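# Push cart through self-closing door into yellow bay

## Task

Move the utility cart through the self-closing door into the next room and leave it parked in the yellow bay, with all four of its wheels fully within the tape and none resting on the tape. The case of copy paper must sit in the cart's top tray with no part of it extending beyond the tray's edges. The door must be closed when you finish. Either one robot or both may work. The task fails if any robot tips over or is left leaning.

## Robot and tools

ROBOTS. Two identical Hello Robot Stretch 4 units, r1 and r2, each about 1.6 m tall. Each has an omni-wheel base (rim within 0.23 m of the base origin), a lift on a mast and one arm that extends forward, ending in a wrist and a gripper. Any hard press between the robots fails the task at once, and a hard collision may too. Closing a gripper on the other robot's fingers also counts as a press. No reading reports robot-to-robot contact, and once two bases touch, a few more millimetres of driving is already a hard press. Objects touching robots do not count. The robots do not wait for each other, and the same drive command can differ by up to about 3 cm per metre between them, which can strain or tip robots sharing a load.

FRAMES. All positions are in metres. Base frame: origin on the floor under the base centre, x forward, y left, z up. hand_pose (a point between the open fingertips) is in this frame and may be slightly wrong. Odometry frame: the base frame where the scene began. base_odometry counts wheel turns only, so slips appear as travel; heading is in rad, left positive, -3.142 to 3.142. Each robot uses its own frames, so only images, lidar_m and wrist_depth_mm reveal where the robots are relative to one another.

move. Arguments: r1, r2 (each that robot's share of one action; an omitted robot gets nothing new), cameras, blocking. Always send blocking false; true or missing is refused. The call returns in about 0.5 s while motion continues. Inside r1 or r2: base and/or joints, optionally speeds, pace, contact_limits; or end_of_arm by itself.
- base: relative offsets from where the base last reported itself. translate_m (forward +, -2 to 2 m), strafe_m (left +, -2 to 2 m), rotate_rad (counter-clockwise +, -3.2 to 3.2 rad). translate_m and strafe_m may be combined for a straight diagonal; rotate_rad goes alone.
- joints: absolute targets by name. lift_m 0 to 1.2; arm_m 0 to 0.55; wrist_yaw_rad -1.134 to 4.276 (0 ahead, + left, 3.14 folded back); wrist_pitch_rad -1.117 to 4.259 (0 level, 1.57 down); wrist_roll_rad -1.117 to 4.259 (+ clockwise seen from behind); gripper_m -0.038 to 0.141 (fingertip gap, up to 0.015 off; -0.02 or below presses fingers together). Done tolerances: 0.004 for lift, arm, gripper; 0.02 rad for wrist joints. Joint targets past range are clipped and reported; other out-of-range values are refused.
- pace: slow, default, fast or max. Base tops: 0.1/0.3/0.4/0.6 m/s and 1/2/3/4 rad/s; lift 0.15/0.3/0.4/0.5 m/s; arm 0.1/0.4/0.6/0.7 m/s; wrist 1.82 rad/s always. A lift above 0.2 m caps base speed, down to 0.3 m/s and 1 rad/s at 1.2 m.
- speeds: per-joint top speed (not gripper), up to the max pace value.
- contact_limits: 0 (gentlest) to 1 for arm_m, lift_m, translate_m, strafe_m, rotate_rad, placed next to its own command; default 0.5. A base limit persists until the next action naming base. The arm stops only after roughly 15-40 N even at 0; for a light press use 0 and aim 1-3 mm past contact. With a load, keep lift_m's limit at least 0.3 for 2 kg, 0.15 for 1 kg.
- end_of_arm: "enable_torque" re-powers wrist or gripper motors that shut off.
A new move replaces only the targets it names; other motions continue. An action lasts at most 15 s; a move times out at 14 s. Unknown keys make a call invalid; a refused call, or an uncommanded stop, cancels the rest of that reply's move, wait and finished_scene calls.

wait: seconds 0 to 10, cameras. Commands nothing; returns early once a commanded robot comes to rest. wait(0) gives an "earlier move" line.

stop: cameras only. Brakes all running motions; braked parts hold and may keep pressing. Also re-brakes slack wheels; a "stop:" line says whether they hold.

zoom_image: camera and region [x0, y0, x1, y1] in pixels from the top-left, at most 504 by 504, from that camera's latest image.

finished_scene: scene (the current number). Ends the scene permanently; the goal must hold without the robots.

Cameras: r1_head_camera, r1_head_left_camera, r1_head_right_camera, r1_wrist_camera, same for r2, or all.

RESULTS. "move" line: per robot, done or its worst status. "as last shown" lists robots not named; their status reads "not commanded". Images are each camera's newest frame, ordered per the "pictures" line. Statuses: moving, done (base: wheels turned fully, slips included), off_target (resting short, maybe still pushing), contact_stop (blocked part goes slack), time_out (target dropped), limit_stop_at_own_body, limit_stop_at_tilt (lean over 6 degrees; lift, arm, wheels go slack until it eases), torque_fault (wrist/gripper motor limp). on_its_own reports uncommanded behaviour; "held at" is a target. lidar_m: 12 sectors of 30 degrees, first straight ahead then counter-clockwise (4th left, 7th behind, 10th right); "-" means nothing or closer than 0.25 m; sees from about 0.15 m up, misses clear items and thin legs. wrist_depth_mm: 7x7 grid, 100-2000 mm, "-" for unknown. turned_by_wheels vs turned_by_imu differing over 0.1 rad in one move means a hit or slip. base_tilt in degrees (forward, right), each up to 3 degrees off. motor_effort in percent with peak in brackets; servo_current in mA (about 30 mA rest error).

GRIPPING. Command about 0.015+ below object width to grip; about 0.06 below resists tugs. Status does not prove a hold; a servo_current rise does. Use -0.02 or lower to close behind a handle.

AVOID. Self-collision stops: gripper over the base with lift under about 0.2 (0.45 pointing down); pitch below -0.2 with roll below -0.4 or above 4; yaw plus pitch below about -1.1; with the wrist folded back, even small tilts or rolls. Extreme lift targets at max pace. Tipping: more than 1 kg held with arm_m over 0.2 while driving, turning or stopping, especially fast; strong steady pushes with a high gripper. Also avoid drops, releasing moving things, slamming the door, hard hits and very hard pushes. Objects may get nudged occasionally.

Each tool is called after "Request:" as name(argument=value, ...), one argument or row to a line, values as JSON.

## Session

Request:
move(
)

Scene clock: 0.00 s.
r1.base_odometry: x=+0.000 y=+0.000 heading=+0.000
r1.turned_by_wheels: +0.000
r1.turned_by_imu: +0.000
r1.base_tilt: forward=-1.6 right=+1.3
r1.lidar_m: 1.92 2.25 3.81 1.93 0.97 0.84 0.83 0.93 0.77 0.76 0.93 1.59
r1.base_status: not commanded
r1.joint_positions: lift_m=+0.127 arm_m=+0.000 wrist_yaw_rad=+3.089 wrist_pitch_rad=+0.002 wrist_roll_rad=+0.000 gripper_m=+0.056
r1.joint_status: not commanded
r1.measured_speeds: all 0
r1.motor_effort: lift_m=+20 arm_m=-4 wheel_0=+0 wheel_1=+1 wheel_2=+1
r1.servo_current: wrist_yaw_rad=39 wrist_pitch_rad=46 wrist_roll_rad=65 gripper_m=39
r1.hand_pose: x=-0.1125 y=+0.1024 z=+0.3046 quat_wxyz=(+0.026, -0.001, +0.000, +1.000) (m; r1's base frame)
r1.wrist_depth_mm: 137 138 - - - - - / 113 139 - - - - - / 117 140 224 - - - - / 137 161 - - - - - / - - - - - - - / - - 191 - 187 - - / 842 759 750 788 788 732 768
r2.base_odometry: x=+0.000 y=+0.000 heading=+0.000
r2.turned_by_wheels: +0.000
r2.turned_by_imu: +0.000
r2.base_tilt: forward=-0.6 right=+0.1
r2.lidar_m: 2.02 1.45 1.40 1.49 2.01 2.22 2.34 3.17 1.60 3.62 2.59 2.46
r2.base_status: not commanded
r2.joint_positions: lift_m=+0.295 arm_m=+0.000 wrist_yaw_rad=+3.133 wrist_pitch_rad=+0.002 wrist_roll_rad=+0.000 gripper_m=+0.056
r2.joint_status: not commanded
r2.measured_speeds: all 0
r2.motor_effort: lift_m=+18 arm_m=-4 wheel_0=+0 wheel_1=-1 wheel_2=+0
r2.servo_current: wrist_yaw_rad=46 wrist_pitch_rad=39 wrist_roll_rad=46 gripper_m=59
r2.hand_pose: x=-0.1167 y=+0.0898 z=+0.4727 quat_wxyz=(+0.004, -0.001, +0.000, +1.000) (m; r2's base frame)
r2.wrist_depth_mm: - 140 - - - - - / - 126 150 - - - - / - 130 185 - - - - / 144 143 272 - - - - / 229 - - - - - - / 226 1576 196 1576 190 1618 1464 / 226 1060 1138 - - 1025 1060
pictures: r1_head_camera, r1_head_left_camera, r1_head_right_camera, r1_wrist_camera, r2_head_camera, r2_head_left_camera, r2_head_right_camera, r2_wrist_camera
Images, in order (width x height): r1_head_camera 420x560, r1_head_left_camera 420x672, r1_head_right_camera 420x672, r1_wrist_camera 616x392, r2_head_camera 420x560, r2_head_left_camera 420x672, r2_head_right_camera 420x672, r2_wrist_camera 616x392.

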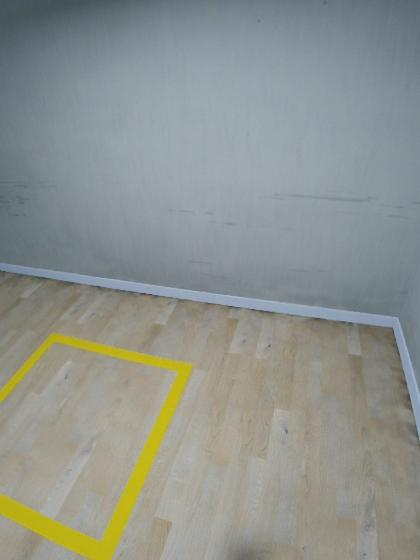

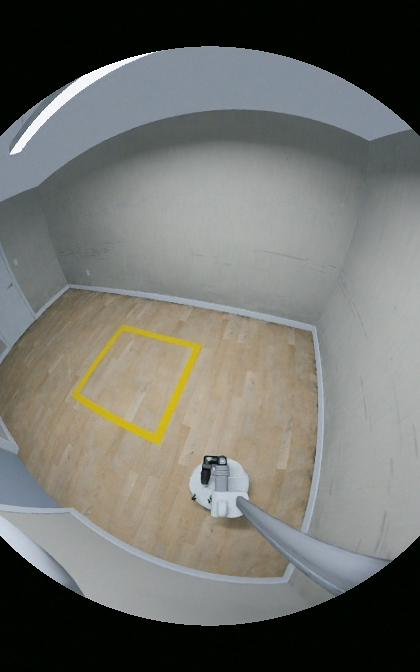

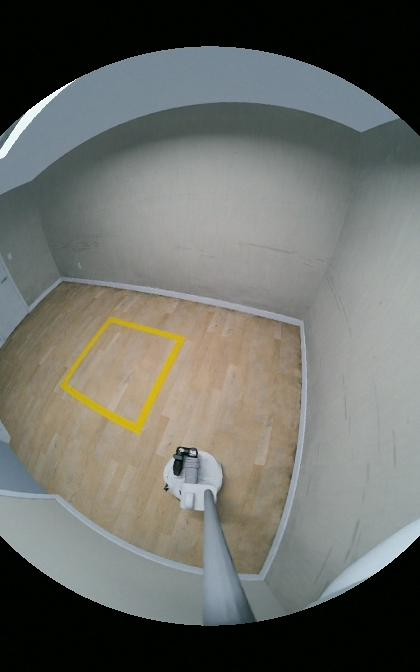

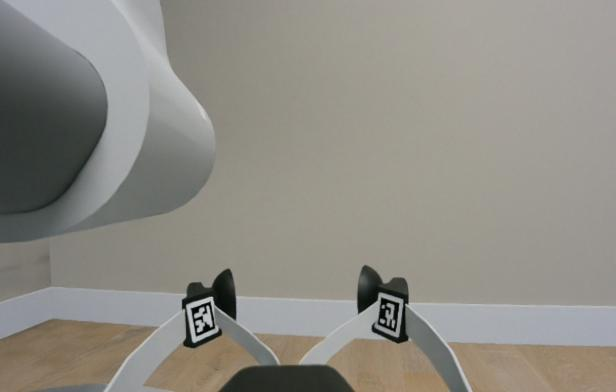

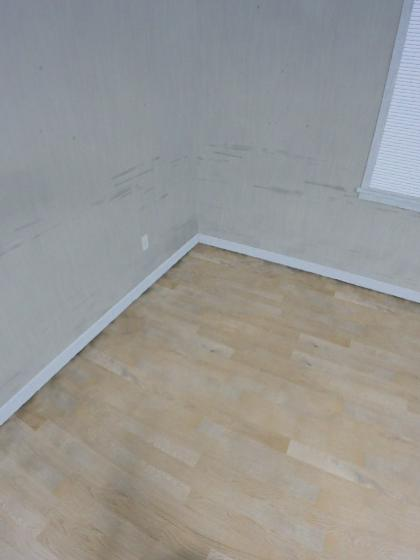

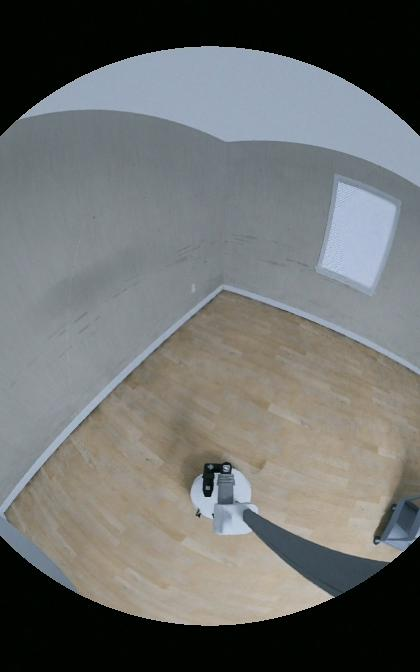

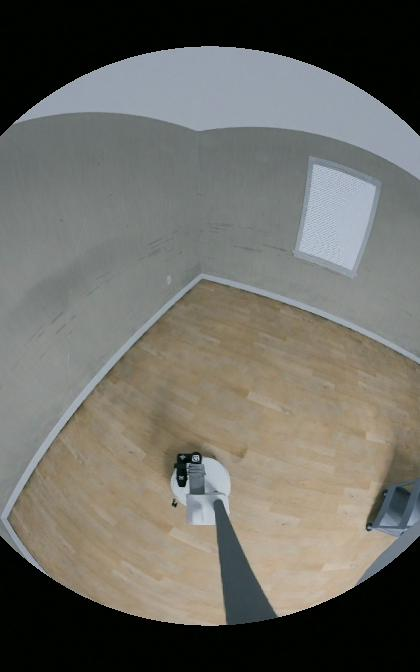

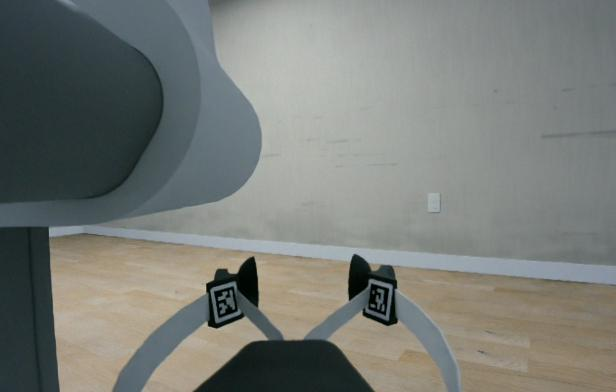

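Request:
move(
  blocking=false,
  r1={"base":{"rotate_rad":1.5}},
  r2={"base":{"rotate_rad":-1.5}},
  cameras=[],
)

Request:
wait(
  seconds=3,
  cameras=[],
)

Request:
wait(
  seconds=1,
  cameras=["r1_head_camera","r1_head_left_camera","r1_head_right_camera","r2_head_camera","r2_head_left_camera","r2_head_right_camera"],
)

Scene clock: 4.53 s.
move: r1 moving; r2 moving
r1.base_odometry: x=+0.000 y=+0.000 heading=+0.252
r1.turned_by_wheels: +0.252
r1.turned_by_imu: +0.252
r1.base_tilt: forward=-1.6 right=+1.2
r1.lidar_m: 1.98 2.71 3.66 1.25 0.89 0.80 0.87 0.80 0.77 0.82 1.11 1.92
r1.base_status: rotate_rad moving
r1.joint_positions: lift_m=+0.127 arm_m=+0.000 wrist_yaw_rad=+3.089 wrist_pitch_rad=+0.002 wrist_roll_rad=+0.000 gripper_m=+0.056
r1.joint_status: not commanded
r1.measured_speeds: translate_m=-0.001 strafe_m=-0.001 rotate_rad=+0.980 lift_m=+0.000 arm_m=+0.000 wrist_yaw_rad=+0.000 wrist_pitch_rad=+0.000 wrist_roll_rad=+0.000
r1.motor_effort: lift_m=+20(20) arm_m=-4(4) wheel_0=-8(9) wheel_1=-6(9) wheel_2=-7(7)
r1.servo_current: wrist_yaw_rad=59(59) wrist_pitch_rad=39(46) wrist_roll_rad=46(59) gripper_m=39(39)
r1.hand_pose: x=-0.1125 y=+0.1024 z=+0.3046 quat_wxyz=(+0.026, -0.001, +0.000, +1.000) (m; r1's base frame)
r1.wrist_depth_mm: 136 138 - - - - - / 113 139 - - - - - / 114 140 226 - - - - / 137 160 - - - - - / - - - - - - - / - 1060 190 - 187 - - / 778 750 750 798 750 699 732
r2.base_odometry: x=+0.000 y=+0.000 heading=-0.252
r2.turned_by_wheels: -0.252
r2.turned_by_imu: -0.244
r2.base_tilt: forward=-0.7 right=+0.1
r2.lidar_m: 2.52 1.62 1.40 1.40 1.67 2.23 2.24 2.64 1.59 1.63 2.93 2.49
r2.base_status: rotate_rad moving
r2.joint_positions: lift_m=+0.295 arm_m=+0.000 wrist_yaw_rad=+3.133 wrist_pitch_rad=+0.002 wrist_roll_rad=+0.000 gripper_m=+0.056
r2.joint_status: not commanded
r2.measured_speeds: translate_m=+0.000 strafe_m=+0.000 rotate_rad=-0.974 lift_m=+0.000 arm_m=+0.000 wrist_yaw_rad=+0.000 wrist_pitch_rad=+0.000 wrist_roll_rad=+0.000
r2.motor_effort: lift_m=+18(18) arm_m=-4(4) wheel_0=+8(9) wheel_1=+8(10) wheel_2=+9(11)
r2.servo_current: wrist_yaw_rad=33(52) wrist_pitch_rad=39(46) wrist_roll_rad=52(52) gripper_m=39(59)
r2.hand_pose: x=-0.1167 y=+0.0898 z=+0.4727 quat_wxyz=(+0.004, -0.001, +0.000, +1.000) (m; r2's base frame)
r2.wrist_depth_mm: - 141 - - - - - / - 127 150 - - - - / - 130 184 - - - - / 144 143 272 - - - - / 229 - - - - - - / 227 1576 196 1576 190 1661 1464 / 226 1060 1138 - - 1060 1060
pictures: none
No camera images: "cameras" was empty.

Scene clock: 6.07 s.
earlier move: r1 done; r2 done
r1.base_odometry: x=+0.000 y=+0.000 heading=+1.500
r1.turned_by_wheels: +1.248
r1.turned_by_imu: +1.255
r1.base_tilt: forward=-1.6 right=+1.3
r1.lidar_m: 2.26 1.04 0.83 0.83 0.95 0.78 0.77 0.87 1.39 1.93 2.10 3.36
r1.base_status: done
r1.joint_positions: lift_m=+0.127 arm_m=+0.000 wrist_yaw_rad=+3.089 wrist_pitch_rad=+0.002 wrist_roll_rad=+0.000 gripper_m=+0.056
r1.joint_status: not commanded
r1.measured_speeds: all 0
r1.motor_effort: lift_m=+20(20) arm_m=-4(4) wheel_0=+0(10) wheel_1=+0(9) wheel_2=+1(8)
r1.servo_current: wrist_yaw_rad=33(65) wrist_pitch_rad=33(52) wrist_roll_rad=52(65) gripper_m=39(46)
r1.hand_pose: x=-0.1125 y=+0.1024 z=+0.3046 quat_wxyz=(+0.026, -0.001, +0.000, +1.000) (m; r1's base frame)
r1.wrist_depth_mm: 136 139 - - - - - / 113 139 - - - - - / 117 140 228 - - - - / 137 161 - - - - - / - - - - - - - / - - 190 - 187 - - / 842 750 759 143 741 741 768
r2.base_odometry: x=+0.000 y=+0.000 heading=-1.499
r2.turned_by_wheels: -1.248
r2.turned_by_imu: -1.215
r2.base_tilt: forward=-0.6 right=+0.1
r2.lidar_m: 3.34 2.53 2.50 1.87 1.44 1.40 1.52 2.20 2.23 2.38 3.46 1.60
r2.base_status: done
r2.joint_positions: lift_m=+0.295 arm_m=+0.000 wrist_yaw_rad=+3.133 wrist_pitch_rad=+0.002 wrist_roll_rad=+0.000 gripper_m=+0.056
r2.joint_status: not commanded
r2.measured_speeds: all 0
r2.motor_effort: lift_m=+18(18) arm_m=-4(4) wheel_0=+3(11) wheel_1=+1(11) wheel_2=+2(11)
r2.servo_current: wrist_yaw_rad=39(59) wrist_pitch_rad=39(46) wrist_roll_rad=52(52) gripper_m=39(59)
r2.hand_pose: x=-0.1167 y=+0.0898 z=+0.4727 quat_wxyz=(+0.004, -0.001, +0.000, +1.000) (m; r2's base frame)
r2.wrist_depth_mm: - 140 - - - - - / - 126 142 - - - - / - 130 185 - - - - / 144 143 265 - - - - / 229 - - - - - - / 228 1537 196 1336 190 - - / 226 1060 1138 - - 1042 1078
wait: 1.53 of 3 s (r1 and r2 have come to rest)
pictures: none
No camera images: "cameras" was empty.

Scene clock: 7.07 s.
r1.base_odometry: x=+0.000 y=+0.000 heading=+1.500
r1.turned_by_wheels: +0.000
r1.turned_by_imu: +0.000
r1.base_tilt: forward=-1.6 right=+1.3
r1.lidar_m: 2.24 1.05 0.85 0.84 0.95 0.77 0.76 0.88 1.41 1.94 2.13 3.38
r1.base_status: done
r1.joint_positions: lift_m=+0.127 arm_m=+0.000 wrist_yaw_rad=+3.089 wrist_pitch_rad=+0.002 wrist_roll_rad=+0.000 gripper_m=+0.056
r1.joint_status: not commanded
r1.measured_speeds: all 0
r1.motor_effort: lift_m=+20(20) arm_m=-4(4) wheel_0=-1(10) wheel_1=+0(9) wheel_2=+1(8)
r1.servo_current: wrist_yaw_rad=65(65) wrist_pitch_rad=46(52) wrist_roll_rad=65(65) gripper_m=39(46)
r1.hand_pose: x=-0.1125 y=+0.1024 z=+0.3046 quat_wxyz=(+0.026, -0.001, +0.000, +1.000) (m; r1's base frame)
r1.wrist_depth_mm: 136 138 - - - - - / 113 140 - - - - - / 117 139 229 - - - - / 137 161 - - - - - / - - - - - - - / - - 190 - 187 - - / 854 741 750 143 741 732 768
r2.base_odometry: x=+0.000 y=+0.000 heading=-1.499
r2.turned_by_wheels: +0.000
r2.turned_by_imu: +0.000
r2.base_tilt: forward=-0.6 right=+0.0
r2.lidar_m: 3.33 2.55 2.45 1.87 1.44 1.41 1.49 2.23 2.21 2.36 3.46 1.61
r2.base_status: done
r2.joint_positions: lift_m=+0.295 arm_m=+0.000 wrist_yaw_rad=+3.133 wrist_pitch_rad=+0.002 wrist_roll_rad=+0.000 gripper_m=+0.056
r2.joint_status: not commanded
r2.measured_speeds: all 0
r2.motor_effort: lift_m=+18(18) arm_m=-4(4) wheel_0=+3(11) wheel_1=+1(11) wheel_2=+2(11)
r2.servo_current: wrist_yaw_rad=46(59) wrist_pitch_rad=39(46) wrist_roll_rad=52(52) gripper_m=52(59)
r2.hand_pose: x=-0.1167 y=+0.0898 z=+0.4727 quat_wxyz=(+0.004, -0.001, +0.000, +1.000) (m; r2's base frame)
r2.wrist_depth_mm: - 140 - - - - - / - 126 142 - - - - / - 129 184 - - - - / 144 144 264 - - - - / 229 - - - - - - / 227 1576 196 1336 190 - - / 227 1078 1138 - - 1042 1060
wait: 1.00 s; at rest by 0.27 s
pictures: r1_head_camera, r1_head_left_camera, r1_head_right_camera, r2_head_camera, r2_head_left_camera, r2_head_right_camera
Images, in order (width x height): r1_head_camera 420x560, r1_head_left_camera 420x672, r1_head_right_camera 420x672, r2_head_camera 420x560, r2_head_left_camera 420x672, r2_head_right_camera 420x672.

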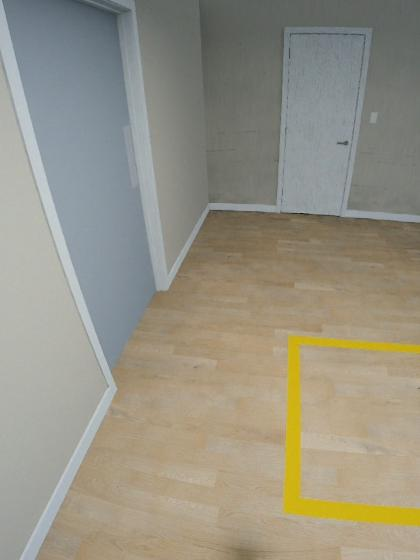

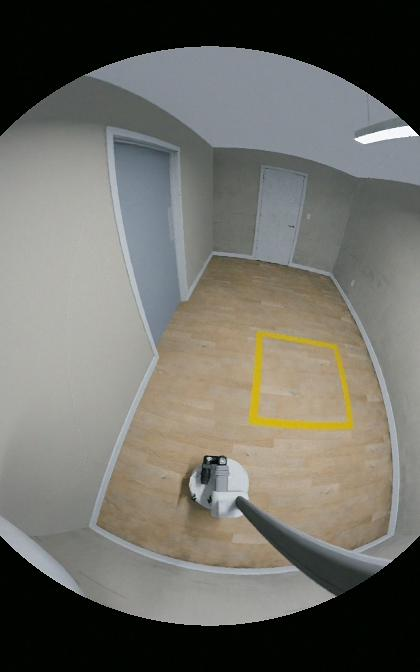

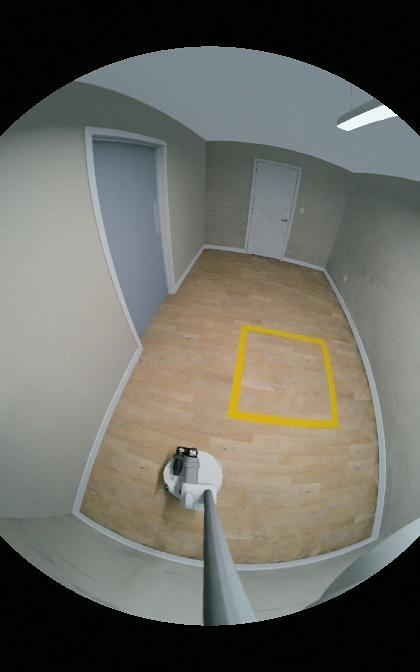

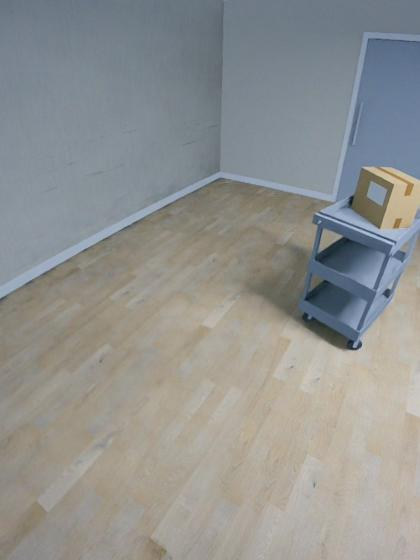

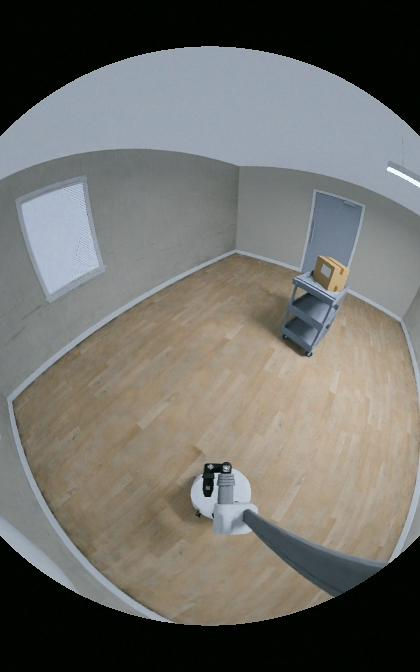

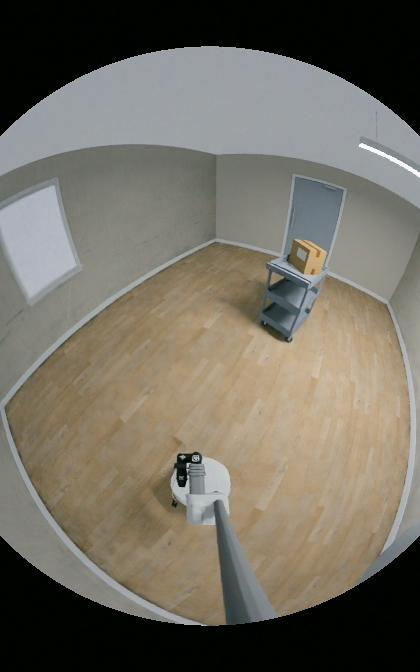

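Request:
zoom_image(
  camera="r2_head_camera",
  region=[270, 140, 420, 360],
)

Request:
zoom_image(
  camera="r2_head_left_camera",
  region=[230, 150, 420, 380],
)

Request:
zoom_image(
  camera="r1_head_camera",
  region=[0, 0, 420, 420],
)

Scaled by 2.291 from the camera's 420x560 image, which has a finer 1200x1600 frame.

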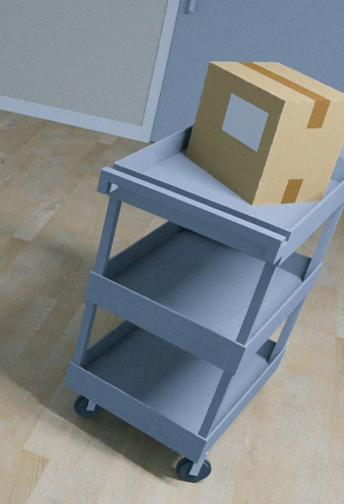

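Scaled by 2.191 from the camera's 420x672 image, which has a finer 600x960 frame.

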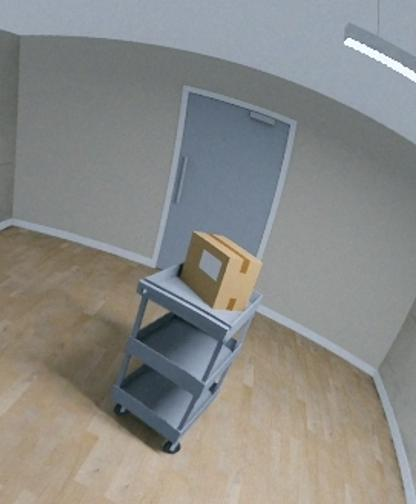

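Scaled by 1.200 from the camera's 420x560 image, which has a finer 600x800 frame.

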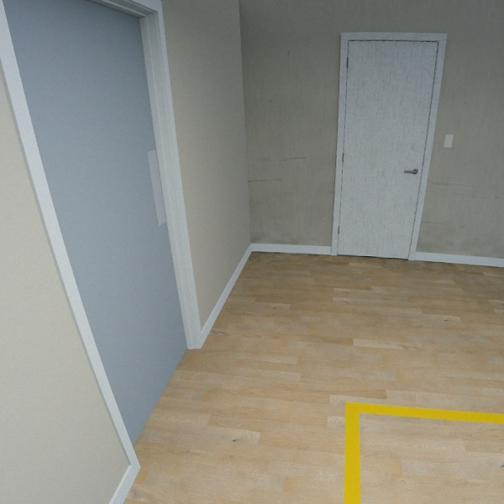

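Request:
move(
  blocking=false,
  r1={"base":{"translate_m":1.1}},
  r2={"base":{"rotate_rad":-0.64}},
  cameras=[],
)

Request:
wait(
  seconds=2,
  cameras=[],
)

Request:
wait(
  seconds=6,
  cameras=[],
)

Request:
move(
  blocking=false,
  r1={"base":{"rotate_rad":1.45}},
  cameras=[],
)

Request:
wait(
  seconds=3,
  cameras=[],
)

Request:
wait(
  seconds=0.5,
  cameras=["r1_head_camera","r1_head_left_camera","r1_head_right_camera","r2_head_camera","r2_head_left_camera"],
)

Scene clock: 49.90 s.
move: r1 moving; r2 moving
r1.base_odometry: x=+0.002 y=+0.031 heading=+1.500
r1.turned_by_wheels: +0.000
r1.turned_by_imu: +0.000
r1.base_tilt: forward=-1.6 right=+1.3
r1.lidar_m: 2.24 1.03 0.86 0.84 0.93 0.81 0.80 0.91 1.46 1.95 2.14 3.42
r1.base_status: translate_m moving
r1.joint_positions: lift_m=+0.127 arm_m=+0.000 wrist_yaw_rad=+3.089 wrist_pitch_rad=+0.002 wrist_roll_rad=+0.000 gripper_m=+0.056
r1.joint_status: not commanded
r1.measured_speeds: translate_m=+0.122 strafe_m=+0.001 rotate_rad=+0.001 lift_m=+0.000 arm_m=+0.000 wrist_yaw_rad=+0.000 wrist_pitch_rad=+0.000 wrist_roll_rad=+0.000
r1.motor_effort: lift_m=+20(20) arm_m=-4(4) wheel_0=+6(8) wheel_1=+7(7) wheel_2=-9(9)
r1.servo_current: wrist_yaw_rad=39(59) wrist_pitch_rad=46(46) wrist_roll_rad=46(52) gripper_m=39(52)
r1.hand_pose: x=-0.1125 y=+0.1024 z=+0.3046 quat_wxyz=(+0.026, -0.001, +0.000, +1.000) (m; r1's base frame)
r1.wrist_depth_mm: 136 138 - - - - - / 113 139 - - - - - / 117 139 224 - - - - / 137 162 - - - - - / - - - - - - - / - - 191 - 187 - - / 842 741 750 153 750 741 768
r2.base_odometry: x=+0.000 y=+0.000 heading=-1.752
r2.turned_by_wheels: -0.252
r2.turned_by_imu: -0.244
r2.base_tilt: forward=-0.7 right=+0.1
r2.lidar_m: 1.68 2.82 2.47 2.48 1.58 1.41 1.42 1.72 2.22 2.23 2.74 1.60
r2.base_status: rotate_rad moving
r2.joint_positions: lift_m=+0.295 arm_m=+0.000 wrist_yaw_rad=+3.133 wrist_pitch_rad=+0.002 wrist_roll_rad=+0.000 gripper_m=+0.056
r2.joint_status: not commanded
r2.measured_speeds: translate_m=+0.000 strafe_m=+0.000 rotate_rad=-0.976 lift_m=+0.000 arm_m=+0.000 wrist_yaw_rad=+0.000 wrist_pitch_rad=+0.000 wrist_roll_rad=+0.000
r2.motor_effort: lift_m=+18(18) arm_m=-4(4) wheel_0=+7(10) wheel_1=+10(10) wheel_2=+10(11)
r2.servo_current: wrist_yaw_rad=46(65) wrist_pitch_rad=39(46) wrist_roll_rad=33(52) gripper_m=46(52)
r2.hand_pose: x=-0.1167 y=+0.0898 z=+0.4727 quat_wxyz=(+0.004, -0.001, +0.000, +1.000) (m; r2's base frame)
r2.wrist_depth_mm: - 141 - - - - - / - 126 142 - - - - / - 129 185 - - - - / 144 143 207 - - - - / 229 - - - - - - / 227 1576 194 1308 190 - - / 227 1060 1138 - - 1042 1060
pictures: none
No camera images: "cameras" was empty.

Scene clock: 50.83 s.
earlier move: r1 moving; r2 done
r1.base_odometry: x=+0.018 y=+0.250 heading=+1.500
r1.turned_by_wheels: +0.000
r1.turned_by_imu: +0.000
r1.base_tilt: forward=-1.6 right=+1.3
r1.lidar_m: 2.01 1.00 0.80 0.79 0.90 1.03 1.01 1.14 1.82 1.98 2.18 3.46
r1.base_status: translate_m moving
r1.joint_positions: lift_m=+0.127 arm_m=+0.000 wrist_yaw_rad=+3.089 wrist_pitch_rad=+0.002 wrist_roll_rad=+0.000 gripper_m=+0.056
r1.joint_status: not commanded
r1.measured_speeds: translate_m=+0.301 strafe_m=-0.001 rotate_rad=-0.002 lift_m=+0.000 arm_m=+0.000 wrist_yaw_rad=+0.000 wrist_pitch_rad=+0.000 wrist_roll_rad=+0.000
r1.motor_effort: lift_m=+20(20) arm_m=-4(4) wheel_0=+5(9) wheel_1=+4(7) wheel_2=-6(10)
r1.servo_current: wrist_yaw_rad=39(72) wrist_pitch_rad=39(46) wrist_roll_rad=59(65) gripper_m=39(52)
r1.hand_pose: x=-0.1125 y=+0.1024 z=+0.3046 quat_wxyz=(+0.026, -0.001, +0.000, +1.000) (m; r1's base frame)
r1.wrist_depth_mm: 136 138 - - - - - / 112 139 - - - - - / 116 139 221 - - - - / 137 159 - - - - - / - - - - - - - / 1060 1078 190 1078 187 1060 1025 / 842 750 759 809 788 778 831
r2.base_odometry: x=+0.000 y=+0.000 heading=-2.139
r2.turned_by_wheels: -0.387
r2.turned_by_imu: -0.377
r2.base_tilt: forward=-0.7 right=+0.1
r2.lidar_m: 1.62 3.70 2.62 2.49 2.07 1.49 1.40 1.48 1.96 2.22 2.30 3.10
r2.base_status: done
r2.joint_positions: lift_m=+0.295 arm_m=+0.000 wrist_yaw_rad=+3.133 wrist_pitch_rad=+0.002 wrist_roll_rad=+0.000 gripper_m=+0.056
r2.joint_status: not commanded
r2.measured_speeds: all 0
r2.motor_effort: lift_m=+18(18) arm_m=-4(4) wheel_0=+3(10) wheel_1=+3(10) wheel_2=+4(11)
r2.servo_current: wrist_yaw_rad=52(65) wrist_pitch_rad=39(46) wrist_roll_rad=52(59) gripper_m=52(52)
r2.hand_pose: x=-0.1167 y=+0.0898 z=+0.4727 quat_wxyz=(+0.004, -0.001, +0.000, +1.000) (m; r2's base frame)
r2.wrist_depth_mm: - 141 - - - - - / - 126 142 - - - - / - 129 184 - - - - / 144 143 208 - - - - / 219 - - - - - - / 220 1464 191 171 190 1397 1336 / 226 1060 1138 - - 1025 1060
wait: 0.93 of 2 s (r2 has come to rest)
pictures: none
No camera images: "cameras" was empty.

Scene clock: 54.57 s.
earlier move: r1 done
r1.base_odometry: x=+0.077 y=+1.097 heading=+1.500
r1.turned_by_wheels: +0.000
r1.turned_by_imu: +0.001
r1.base_tilt: forward=-1.6 right=+1.3
r1.lidar_m: 1.61 0.93 0.75 0.66 0.72 1.19 1.85 2.10 2.14 2.14 2.35 2.87
r1.base_status: done
r1.joint_positions: lift_m=+0.127 arm_m=+0.000 wrist_yaw_rad=+3.089 wrist_pitch_rad=+0.002 wrist_roll_rad=+0.000 gripper_m=+0.056
r1.joint_status: not commanded
r1.measured_speeds: all 0
r1.motor_effort: lift_m=+20(20) arm_m=-4(4) wheel_0=+3(9) wheel_1=+1(7) wheel_2=+2(10)
r1.servo_current: wrist_yaw_rad=46(72) wrist_pitch_rad=46(52) wrist_roll_rad=39(65) gripper_m=39(52)
r1.hand_pose: x=-0.1125 y=+0.1024 z=+0.3046 quat_wxyz=(+0.026, -0.001, +0.000, +1.000) (m; r1's base frame)
r1.wrist_depth_mm: 136 139 - - - - - / 113 139 - - - - - / 118 139 272 - - - - / 137 162 - - - - - / 1983 - - 1921 1863 - - / 1182 1205 193 1182 187 1160 - / 842 750 741 788 788 778 778
r2.base_odometry: x=+0.000 y=+0.000 heading=-2.139
r2.turned_by_wheels: +0.000
r2.turned_by_imu: +0.001
r2.base_tilt: forward=-0.7 right=+0.1
r2.lidar_m: 1.60 3.69 2.60 2.49 2.08 1.50 1.40 1.44 1.96 2.22 2.29 3.09
r2.base_status: done
r2.joint_positions: lift_m=+0.295 arm_m=+0.000 wrist_yaw_rad=+3.133 wrist_pitch_rad=+0.002 wrist_roll_rad=+0.000 gripper_m=+0.056
r2.joint_status: not commanded
r2.measured_speeds: all 0
r2.motor_effort: lift_m=+18(18) arm_m=-4(4) wheel_0=+3(10) wheel_1=+3(10) wheel_2=+4(11)
r2.servo_current: wrist_yaw_rad=46(65) wrist_pitch_rad=39(46) wrist_roll_rad=52(65) gripper_m=52(52)
r2.hand_pose: x=-0.1167 y=+0.0898 z=+0.4727 quat_wxyz=(+0.004, -0.001, +0.000, +1.000) (m; r2's base frame)
r2.wrist_depth_mm: - 141 - - - - - / - 127 141 - - - - / - 129 185 - - - - / 144 143 208 - - - - / 220 - - - - - - / 219 1464 191 171 190 1366 1336 / 226 1078 1138 - - 1025 1060
wait: 3.73 of 6 s (r1 has come to rest)
pictures: none
No camera images: "cameras" was empty.

Scene clock: 55.07 s.
move: r1 moving
r1.base_odometry: x=+0.078 y=+1.097 heading=+1.752
r1.turned_by_wheels: +0.252
r1.turned_by_imu: +0.252
r1.base_tilt: forward=-1.6 right=+1.2
r1.lidar_m: 1.21 0.79 0.63 0.67 0.85 1.84 1.86 2.29 2.13 2.18 2.77 2.84
r1.base_status: rotate_rad moving
r1.joint_positions: lift_m=+0.127 arm_m=+0.000 wrist_yaw_rad=+3.089 wrist_pitch_rad=+0.002 wrist_roll_rad=+0.000 gripper_m=+0.056
r1.joint_status: not commanded
r1.measured_speeds: translate_m=-0.001 strafe_m=-0.001 rotate_rad=+0.981 lift_m=+0.000 arm_m=+0.000 wrist_yaw_rad=+0.000 wrist_pitch_rad=+0.000 wrist_roll_rad=+0.000
r1.motor_effort: lift_m=+20(20) arm_m=-4(4) wheel_0=-8(8) wheel_1=-7(8) wheel_2=-6(8)
r1.servo_current: wrist_yaw_rad=59(65) wrist_pitch_rad=39(52) wrist_roll_rad=78(78) gripper_m=39(52)
r1.hand_pose: x=-0.1125 y=+0.1024 z=+0.3046 quat_wxyz=(+0.026, -0.001, +0.000, +1.000) (m; r1's base frame)
r1.wrist_depth_mm: 136 138 - - - - - / 113 139 - - - - - / 118 140 272 - - - - / 137 161 - - - - - / 1921 - - - 1661 - - / 1182 1160 192 1205 187 1160 1118 / 842 750 750 788 798 768 809
r2: as last shown
r2.turned_by_imu: +0.000
r2.lidar_m: 1.60 3.69 2.61 2.49 2.09 1.48 1.39 1.47 1.94 2.22 2.28 3.09
r2.motor_effort: lift_m=+18(18) arm_m=-4(4) wheel_0=+2(3) wheel_1=+4(4) wheel_2=+5(5)
r2.servo_current: wrist_yaw_rad=46(52) wrist_pitch_rad=39(46) wrist_roll_rad=59(59) gripper_m=46(59)
r2.wrist_depth_mm: - 141 - - - - - / - 127 141 - - - - / - 129 184 - - - - / 144 143 208 - - - - / 220 - - - - - - / 220 1430 191 171 190 1336 1366 / 225 1078 1138 - - 1042 1060
pictures: none
No camera images: "cameras" was empty.

Scene clock: 56.57 s.
earlier move: r1 done
r1.base_odometry: x=+0.077 y=+1.097 heading=+2.950
r1.turned_by_wheels: +1.198
r1.turned_by_imu: +1.205
r1.base_tilt: forward=-1.6 right=+1.3
r1.lidar_m: 0.66 0.72 1.00 1.84 1.95 2.20 2.09 2.26 2.93 2.29 1.01 0.76
r1.base_status: done
r1.joint_positions: lift_m=+0.127 arm_m=+0.000 wrist_yaw_rad=+3.089 wrist_pitch_rad=+0.002 wrist_roll_rad=+0.000 gripper_m=+0.056
r1.joint_status: not commanded
r1.measured_speeds: all 0
r1.motor_effort: lift_m=+20(20) arm_m=-4(4) wheel_0=-2(10) wheel_1=+0(9) wheel_2=+0(8)
r1.servo_current: wrist_yaw_rad=52(65) wrist_pitch_rad=52(52) wrist_roll_rad=52(78) gripper_m=39(52)
r1.hand_pose: x=-0.1125 y=+0.1024 z=+0.3046 quat_wxyz=(+0.026, -0.001, +0.000, +1.000) (m; r1's base frame)
r1.wrist_depth_mm: 136 139 - - - - - / 113 139 - - - - - / 118 140 271 - - - - / 137 162 - - - - - / 1921 - - - - - - / 1182 1205 194 1205 187 1160 1118 / 842 750 750 809 788 741 820
r2.base_odometry: x=+0.000 y=+0.000 heading=-2.139
r2.turned_by_wheels: +0.000
r2.turned_by_imu: +0.000
r2.base_tilt: forward=-0.7 right=+0.1
r2.lidar_m: 1.59 3.70 2.63 2.50 2.10 1.51 1.40 1.45 1.95 2.22 2.30 3.09
r2.base_status: not commanded
r2.joint_positions: lift_m=+0.295 arm_m=+0.000 wrist_yaw_rad=+3.133 wrist_pitch_rad=+0.002 wrist_roll_rad=+0.000 gripper_m=+0.056
r2.joint_status: not commanded
r2.measured_speeds: all 0
r2.motor_effort: lift_m=+18(18) arm_m=-4(4) wheel_0=+3(3) wheel_1=+4(4) wheel_2=+4(5)
r2.servo_current: wrist_yaw_rad=33(59) wrist_pitch_rad=39(46) wrist_roll_rad=46(59) gripper_m=46(59)
r2.hand_pose: x=-0.1167 y=+0.0898 z=+0.4727 quat_wxyz=(+0.004, -0.001, +0.000, +1.000) (m; r2's base frame)
r2.wrist_depth_mm: - 140 - - - - - / - 126 141 - - - - / - 130 185 - - - - / 145 143 206 - - - - / 220 - - - - - - / 220 1397 191 170 190 1366 1336 / 226 1078 1138 - - 1042 1078
wait: 1.50 of 3 s (r1 has come to rest)
pictures: none
No camera images: "cameras" was empty.

Scene clock: 57.07 s.
r1.base_odometry: x=+0.077 y=+1.097 heading=+2.950
r1.turned_by_wheels: +0.000
r1.turned_by_imu: +0.000
r1.base_tilt: forward=-1.6 right=+1.3
r1.lidar_m: 0.65 0.69 0.97 1.85 1.98 2.18 2.13 2.26 2.94 2.30 1.03 0.77
r1.base_status: done
r1.joint_positions: lift_m=+0.127 arm_m=+0.000 wrist_yaw_rad=+3.089 wrist_pitch_rad=+0.002 wrist_roll_rad=+0.000 gripper_m=+0.056
r1.joint_status: not commanded
r1.measured_speeds: all 0
r1.motor_effort: lift_m=+20(20) arm_m=-4(4) wheel_0=-2(10) wheel_1=+0(9) wheel_2=+0(8)
r1.servo_current: wrist_yaw_rad=52(65) wrist_pitch_rad=39(52) wrist_roll_rad=59(78) gripper_m=39(52)
r1.hand_pose: x=-0.1125 y=+0.1024 z=+0.3046 quat_wxyz=(+0.026, -0.001, +0.000, +1.000) (m; r1's base frame)
r1.wrist_depth_mm: 136 139 - - - - - / 113 139 - - - - - / 117 139 273 - - - - / 137 161 - - - - - / 1983 - - - - - - / 1182 1205 193 1229 187 1182 1138 / 831 741 750 798 798 741 820
r2.base_odometry: x=+0.000 y=+0.000 heading=-2.139
r2.turned_by_wheels: +0.000
r2.turned_by_imu: +0.000
r2.base_tilt: forward=-0.7 right=+0.1
r2.lidar_m: 1.61 3.72 2.59 2.50 2.11 1.46 1.40 1.46 1.94 2.20 2.29 3.07
r2.base_status: not commanded
r2.joint_positions: lift_m=+0.295 arm_m=+0.000 wrist_yaw_rad=+3.133 wrist_pitch_rad=+0.002 wrist_roll_rad=+0.000 gripper_m=+0.056
r2.joint_status: not commanded
r2.measured_speeds: all 0
r2.motor_effort: lift_m=+18(18) arm_m=-4(4) wheel_0=+3(3) wheel_1=+3(4) wheel_2=+5(5)
r2.servo_current: wrist_yaw_rad=52(59) wrist_pitch_rad=46(46) wrist_roll_rad=59(59) gripper_m=46(59)
r2.hand_pose: x=-0.1167 y=+0.0898 z=+0.4727 quat_wxyz=(+0.004, -0.001, +0.000, +1.000) (m; r2's base frame)
r2.wrist_depth_mm: - 140 - - - - - / - 126 142 - - - - / - 129 185 - - - - / 144 143 207 - - - - / 220 - - - - - - / 220 1430 191 171 190 1366 1336 / 227 1078 1138 - - 1025 1060
wait: 0.50 s; at rest by 0.27 s
pictures: r1_head_camera, r1_head_left_camera, r1_head_right_camera, r2_head_camera, r2_head_left_camera
Images, in order (width x height): r1_head_camera 420x560, r1_head_left_camera 420x672, r1_head_right_camera 420x672, r2_head_camera 420x560, r2_head_left_camera 420x672.

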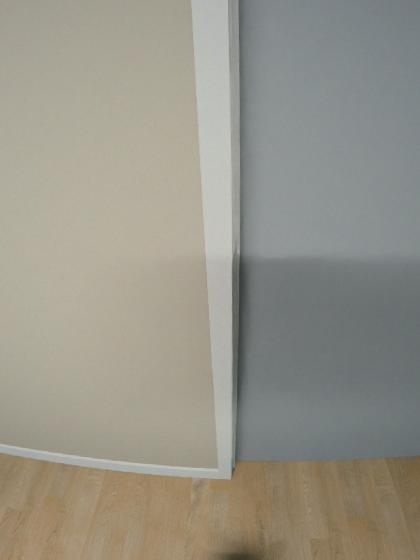

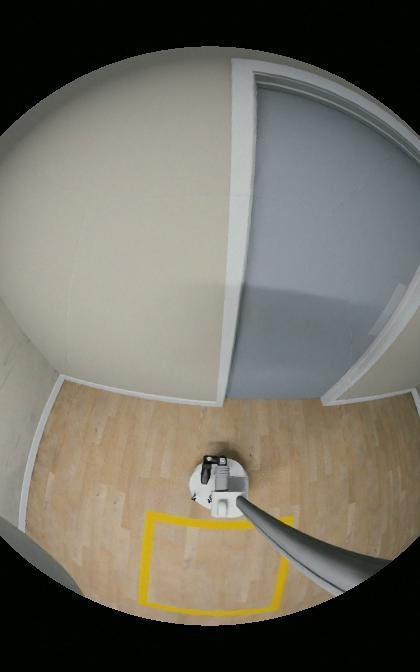

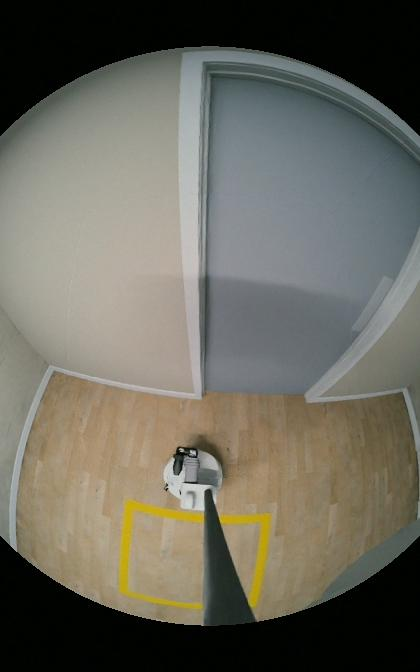

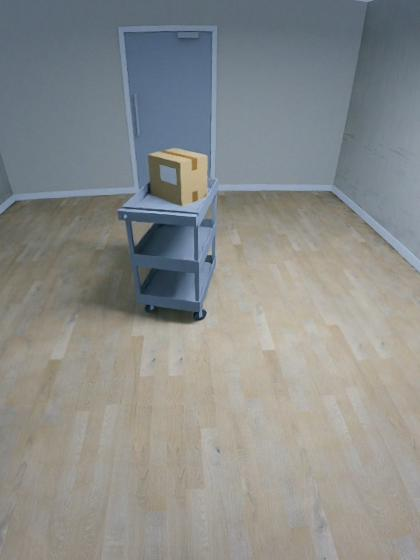

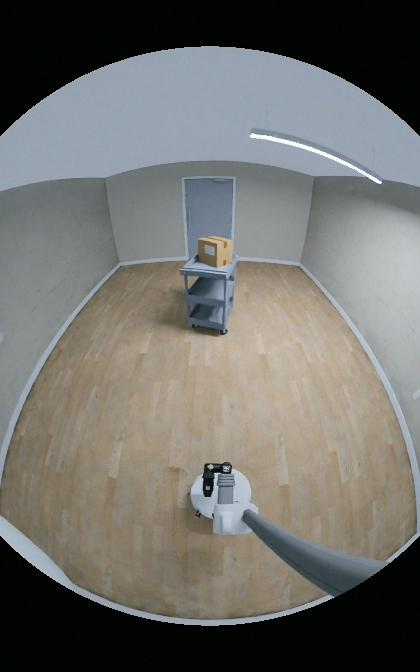

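Request:
move(
  blocking=false,
  r1={"base":{"strafe_m":-0.52}},
  r2={"base":{"translate_m":0.6}},
  cameras=[],
)

Request:
wait(
  seconds=6,
  cameras=[],
)

Request:
wait(
  seconds=2,
  cameras=["r1_head_right_camera","r1_head_camera","r2_head_camera","r2_head_left_camera"],
)

Request:
zoom_image(
  camera="r2_head_camera",
  region=[60, 100, 310, 500],
)

Scene clock: 77.13 s.
move: r1 moving; r2 moving
r1.base_odometry: x=+0.084 y=+1.133 heading=+2.950
r1.turned_by_wheels: +0.000
r1.turned_by_imu: +0.000
r1.base_tilt: forward=-1.6 right=+1.3
r1.lidar_m: 0.66 0.68 0.99 1.89 2.02 2.19 2.12 2.26 2.93 2.26 1.03 0.78
r1.base_status: strafe_m moving
r1.joint_positions: lift_m=+0.127 arm_m=+0.000 wrist_yaw_rad=+3.089 wrist_pitch_rad=+0.002 wrist_roll_rad=+0.000 gripper_m=+0.056
r1.joint_status: not commanded
r1.measured_speeds: translate_m=+0.000 strafe_m=-0.142 rotate_rad=-0.001 lift_m=+0.000 arm_m=+0.000 wrist_yaw_rad=+0.000 wrist_pitch_rad=+0.000 wrist_roll_rad=+0.000
r1.motor_effort: lift_m=+20(20) arm_m=-4(4) wheel_0=+7(10) wheel_1=-9(10) wheel_2=-1(1)
r1.servo_current: wrist_yaw_rad=52(72) wrist_pitch_rad=39(46) wrist_roll_rad=59(59) gripper_m=46(46)
r1.hand_pose: x=-0.1125 y=+0.1024 z=+0.3046 quat_wxyz=(+0.026, -0.001, +0.000, +1.000) (m; r1's base frame)
r1.wrist_depth_mm: 136 138 - - - - - / 113 139 - - - - - / 118 140 273 - - - - / 137 161 - - - - - / 1921 - - - - - - / 1182 1205 193 1205 187 1160 1160 / 854 759 750 809 788 778 820
r2.base_odometry: x=-0.017 y=-0.026 heading=-2.138
r2.turned_by_wheels: +0.000
r2.turned_by_imu: +0.001
r2.base_tilt: forward=-0.7 right=+0.1
r2.lidar_m: 1.59 3.70 2.60 2.47 2.13 1.52 1.44 1.49 2.02 2.22 2.30 3.07
r2.base_status: translate_m moving
r2.joint_positions: lift_m=+0.295 arm_m=+0.000 wrist_yaw_rad=+3.133 wrist_pitch_rad=+0.002 wrist_roll_rad=+0.000 gripper_m=+0.056
r2.joint_status: not commanded
r2.measured_speeds: translate_m=+0.121 strafe_m=-0.001 rotate_rad=+0.001 lift_m=+0.000 arm_m=+0.000 wrist_yaw_rad=+0.000 wrist_pitch_rad=+0.000 wrist_roll_rad=+0.000
r2.motor_effort: lift_m=+18(18) arm_m=-4(4) wheel_0=+6(9) wheel_1=+8(9) wheel_2=-12(12)
r2.servo_current: wrist_yaw_rad=46(52) wrist_pitch_rad=46(46) wrist_roll_rad=39(65) gripper_m=52(52)
r2.hand_pose: x=-0.1167 y=+0.0898 z=+0.4727 quat_wxyz=(+0.004, -0.001, +0.000, +1.000) (m; r2's base frame)
r2.wrist_depth_mm: - 140 - - - - - / - 126 141 - - - - / - 129 184 - - - - / 144 143 216 - - - - / 219 - - - - - - / 220 1397 191 1281 190 1366 1308 / 226 1078 1160 - - 1042 1078
pictures: none
No camera images: "cameras" was empty.

Scene clock: 79.70 s.
earlier move: r1 done; r2 moving
r1.base_odometry: x=+0.176 y=+1.608 heading=+2.950
r1.turned_by_wheels: +0.000
r1.turned_by_imu: -0.003
r1.base_tilt: forward=-1.6 right=+1.3
r1.lidar_m: 0.70 0.75 0.96 2.35 2.52 2.20 2.12 2.26 2.42 2.24 0.89 0.73
r1.base_status: done
r1.joint_positions: lift_m=+0.127 arm_m=+0.000 wrist_yaw_rad=+3.089 wrist_pitch_rad=+0.002 wrist_roll_rad=+0.000 gripper_m=+0.056
r1.joint_status: not commanded
r1.measured_speeds: all 0
r1.motor_effort: lift_m=+20(20) arm_m=-4(4) wheel_0=+2(12) wheel_1=-1(12) wheel_2=+0(1)
r1.servo_current: wrist_yaw_rad=26(72) wrist_pitch_rad=33(52) wrist_roll_rad=72(72) gripper_m=39(52)
r1.hand_pose: x=-0.1125 y=+0.1024 z=+0.3046 quat_wxyz=(+0.026, -0.001, +0.000, +1.000) (m; r1's base frame)
r1.wrist_depth_mm: 137 138 - - - - - / 113 139 - - - - - / 116 140 272 - - - - / 137 161 - - - - - / 1921 - - - - - - / 1182 1205 193 1205 187 1205 1138 / 842 759 750 798 798 788 820
r2.base_odometry: x=-0.321 y=-0.504 heading=-2.138
r2.turned_by_wheels: +0.000
r2.turned_by_imu: +0.001
r2.base_tilt: forward=-0.7 right=+0.1
r2.lidar_m: 1.03 1.12 2.67 2.48 2.58 2.13 2.00 2.08 2.32 2.20 2.29 3.05
r2.base_status: translate_m moving
r2.joint_positions: lift_m=+0.295 arm_m=+0.000 wrist_yaw_rad=+3.133 wrist_pitch_rad=+0.002 wrist_roll_rad=+0.000 gripper_m=+0.056
r2.joint_status: not commanded
r2.measured_speeds: translate_m=+0.036 strafe_m=+0.000 rotate_rad=+0.000 lift_m=+0.000 arm_m=+0.000 wrist_yaw_rad=+0.000 wrist_pitch_rad=+0.000 wrist_roll_rad=+0.000
r2.motor_effort: lift_m=+18(18) arm_m=-4(4) wheel_0=+6(10) wheel_1=+3(10) wheel_2=-5(15)
r2.servo_current: wrist_yaw_rad=52(59) wrist_pitch_rad=46(46) wrist_roll_rad=59(65) gripper_m=52(59)
r2.hand_pose: x=-0.1167 y=+0.0898 z=+0.4727 quat_wxyz=(+0.004, -0.001, +0.000, +1.000) (m; r2's base frame)
r2.wrist_depth_mm: - 140 - - - - - / - 126 151 - - - - / - 129 184 - - - - / 144 144 264 - - - - / 229 - - - - - - / 228 1576 196 1537 190 1618 1430 / 226 1060 1138 - - 1042 1060
wait: 2.57 of 6 s (r1 has come to rest)
pictures: none
No camera images: "cameras" was empty.

Scene clock: 80.13 s.
earlier move: r2 done
r1.base_odometry: x=+0.176 y=+1.608 heading=+2.950
r1.turned_by_wheels: +0.000
r1.turned_by_imu: +0.000
r1.base_tilt: forward=-1.6 right=+1.3
r1.lidar_m: 0.70 0.76 0.98 2.37 2.49 2.22 2.13 2.30 2.39 2.26 0.89 0.74
r1.base_status: done
r1.joint_positions: lift_m=+0.127 arm_m=+0.000 wrist_yaw_rad=+3.089 wrist_pitch_rad=+0.002 wrist_roll_rad=+0.000 gripper_m=+0.056
r1.joint_status: not commanded
r1.measured_speeds: all 0
r1.motor_effort: lift_m=+20(20) arm_m=-4(4) wheel_0=+1(12) wheel_1=-1(12) wheel_2=+0(1)
r1.servo_current: wrist_yaw_rad=46(72) wrist_pitch_rad=33(52) wrist_roll_rad=65(72) gripper_m=39(52)
r1.hand_pose: x=-0.1125 y=+0.1024 z=+0.3046 quat_wxyz=(+0.026, -0.001, +0.000, +1.000) (m; r1's base frame)
r1.wrist_depth_mm: 137 138 - - - - - / 113 139 - - - - - / 117 140 272 - - - - / 137 161 - - - - - / 1983 - - - - - - / 1182 1205 193 1182 187 1160 1138 / 854 750 759 788 778 768 820
r2.base_odometry: x=-0.322 y=-0.506 heading=-2.138
r2.turned_by_wheels: +0.000
r2.turned_by_imu: +0.000
r2.base_tilt: forward=-0.7 right=+0.1
r2.lidar_m: 1.01 1.14 2.65 2.50 2.61 2.12 2.01 2.05 2.34 2.19 2.28 3.07
r2.base_status: done
r2.joint_positions: lift_m=+0.295 arm_m=+0.000 wrist_yaw_rad=+3.133 wrist_pitch_rad=+0.002 wrist_roll_rad=+0.000 gripper_m=+0.056
r2.joint_status: not commanded
r2.measured_speeds: all 0
r2.motor_effort: lift_m=+18(18) arm_m=-4(4) wheel_0=+3(10) wheel_1=+3(10) wheel_2=-3(15)
r2.servo_current: wrist_yaw_rad=46(59) wrist_pitch_rad=39(46) wrist_roll_rad=46(65) gripper_m=46(59)
r2.hand_pose: x=-0.1167 y=+0.0898 z=+0.4727 quat_wxyz=(+0.004, -0.001, +0.000, +1.000) (m; r2's base frame)
r2.wrist_depth_mm: - 140 - - - - - / - 127 151 - - - - / - 129 185 - - - - / 144 144 264 - - - - / 229 - - - - - - / 227 1576 196 1537 190 1618 1430 / 226 1060 1160 - - 1042 1060
wait: 0.43 of 2 s (r2 has come to rest)
pictures: r1_head_camera, r1_head_right_camera, r2_head_camera, r2_head_left_camera
Images, in order (width x height): r1_head_camera 420x560, r1_head_right_camera 420x672, r2_head_camera 420x560, r2_head_left_camera 420x672.

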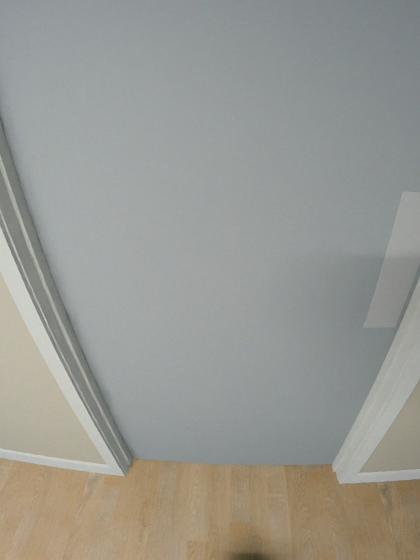

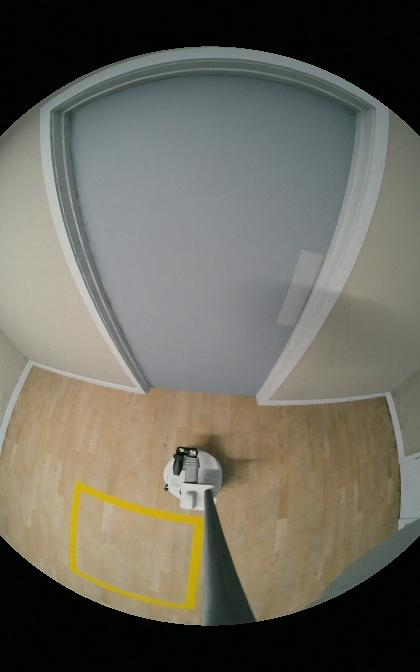

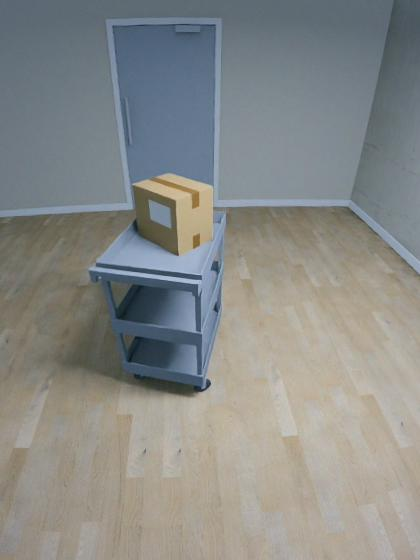

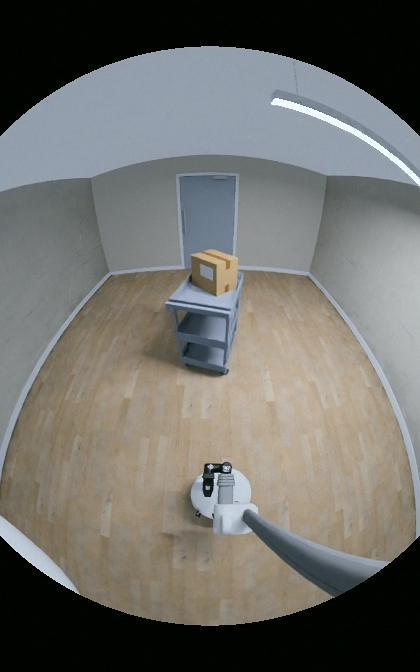

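Scaled by 1.260 from the camera's 420x560 image, which has a finer 1200x1600 frame.

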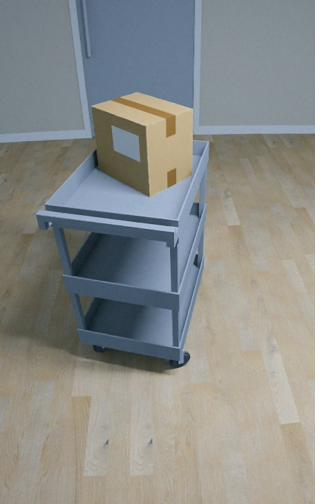

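Request:
move(
  blocking=false,
  r1={"base":{"rotate_rad":0.09}},
  cameras=[],
)

Request:
wait(
  seconds=2,
  cameras=[],
)

Request:
move(
  blocking=false,
  r1={"base":{"translate_m":0.9,"strafe_m":-0.08},"pace":"slow","contact_limits":{"translate_m":0.7,"strafe_m":0.7}},
  cameras=[],
)

Request:
wait(
  seconds=9.5,
  cameras=["r1_head_camera","r1_head_right_camera","r1_head_left_camera","r2_head_camera"],
)

Scene clock: 93.33 s.
move: r1 moving
r1.base_odometry: x=+0.176 y=+1.608 heading=+3.040
r1.turned_by_wheels: +0.090
r1.turned_by_imu: +0.090
r1.base_tilt: forward=-1.6 right=+1.3
r1.lidar_m: 0.70 0.79 1.03 2.36 2.59 2.17 2.10 2.33 2.38 1.74 0.80 0.73
r1.base_status: rotate_rad moving
r1.joint_positions: lift_m=+0.127 arm_m=+0.000 wrist_yaw_rad=+3.089 wrist_pitch_rad=+0.002 wrist_roll_rad=+0.000 gripper_m=+0.056
r1.joint_status: not commanded
r1.measured_speeds: all 0
r1.motor_effort: lift_m=+20(20) arm_m=-4(4) wheel_0=-1(6) wheel_1=-2(7) wheel_2=-1(6)
r1.servo_current: wrist_yaw_rad=46(65) wrist_pitch_rad=39(46) wrist_roll_rad=52(65) gripper_m=46(46)
r1.hand_pose: x=-0.1125 y=+0.1024 z=+0.3046 quat_wxyz=(+0.026, -0.001, +0.000, +1.000) (m; r1's base frame)
r1.wrist_depth_mm: 136 138 - - - - - / 113 138 - - - - - / 117 140 272 - - - - / 137 161 - - - - - / 1921 - - - - - - / 1160 1182 193 1182 187 1138 1118 / 842 750 759 798 798 768 809
r2: as last shown
r2.lidar_m: 1.02 1.13 2.65 2.48 2.59 2.13 1.98 2.08 2.32 2.20 2.29 3.08
r2.motor_effort: lift_m=+18(18) arm_m=-3(4) wheel_0=+3(3) wheel_1=+3(3) wheel_2=-3(3)
r2.servo_current: wrist_yaw_rad=46(59) wrist_pitch_rad=39(46) wrist_roll_rad=52(59) gripper_m=39(59)
r2.wrist_depth_mm: - 141 - - - - - / - 126 151 - - - - / - 129 185 - - - - / 144 144 264 - - - - / 229 - - - - - - / 228 1618 196 1576 190 1618 1464 / 226 1060 1138 - - 1025 1060
pictures: none
No camera images: "cameras" was empty.

Scene clock: 93.57 s.
earlier move: r1 done
r1.base_odometry: x=+0.176 y=+1.608 heading=+3.040
r1.turned_by_wheels: +0.000
r1.turned_by_imu: +0.000
r1.base_tilt: forward=-1.6 right=+1.3
r1.lidar_m: 0.70 0.78 1.10 2.37 2.60 2.17 2.11 2.32 2.38 1.74 0.78 0.73
r1.base_status: done
r1.joint_positions: lift_m=+0.127 arm_m=+0.000 wrist_yaw_rad=+3.089 wrist_pitch_rad=+0.002 wrist_roll_rad=+0.000 gripper_m=+0.056
r1.joint_status: not commanded
r1.measured_speeds: all 0
r1.motor_effort: lift_m=+20(20) arm_m=-4(4) wheel_0=-2(6) wheel_1=-2(7) wheel_2=-1(6)
r1.servo_current: wrist_yaw_rad=59(65) wrist_pitch_rad=46(46) wrist_roll_rad=39(65) gripper_m=39(46)
r1.hand_pose: x=-0.1125 y=+0.1024 z=+0.3046 quat_wxyz=(+0.026, -0.001, +0.000, +1.000) (m; r1's base frame)
r1.wrist_depth_mm: 136 138 - - - - - / 113 139 - - - - - / 116 139 272 - - - - / 137 162 - - - - - / - - - - - - - / 1182 1205 193 1205 188 1182 1138 / 854 741 750 798 788 778 842
r2.base_odometry: x=-0.322 y=-0.506 heading=-2.138
r2.turned_by_wheels: +0.000
r2.turned_by_imu: +0.000
r2.base_tilt: forward=-0.6 right=+0.1
r2.lidar_m: 1.02 1.16 2.66 2.51 2.62 2.09 2.01 2.05 2.33 2.19 2.28 3.08
r2.base_status: not commanded
r2.joint_positions: lift_m=+0.295 arm_m=+0.000 wrist_yaw_rad=+3.133 wrist_pitch_rad=+0.002 wrist_roll_rad=+0.000 gripper_m=+0.056
r2.joint_status: not commanded
r2.measured_speeds: all 0
r2.motor_effort: lift_m=+18(18) arm_m=-4(4) wheel_0=+3(3) wheel_1=+3(3) wheel_2=-3(3)
r2.servo_current: wrist_yaw_rad=46(59) wrist_pitch_rad=39(46) wrist_roll_rad=52(59) gripper_m=52(59)
r2.hand_pose: x=-0.1167 y=+0.0898 z=+0.4727 quat_wxyz=(+0.004, -0.001, +0.000, +1.000) (m; r2's base frame)
r2.wrist_depth_mm: - 140 - - - - - / - 126 151 - - - - / - 130 185 - - - - / 144 144 264 - - - - / 230 - - - - - - / 227 1576 196 1537 190 1576 1430 / 225 1060 1118 - - 1042 1060
wait: 0.23 of 2 s (r1 has come to rest)
pictures: none
No camera images: "cameras" was empty.

r1: "contact_limits": translate_m and strafe_m are given together and make one move, which takes one limit: state it under one of them only

not run: a call was refused earlier in this reply.


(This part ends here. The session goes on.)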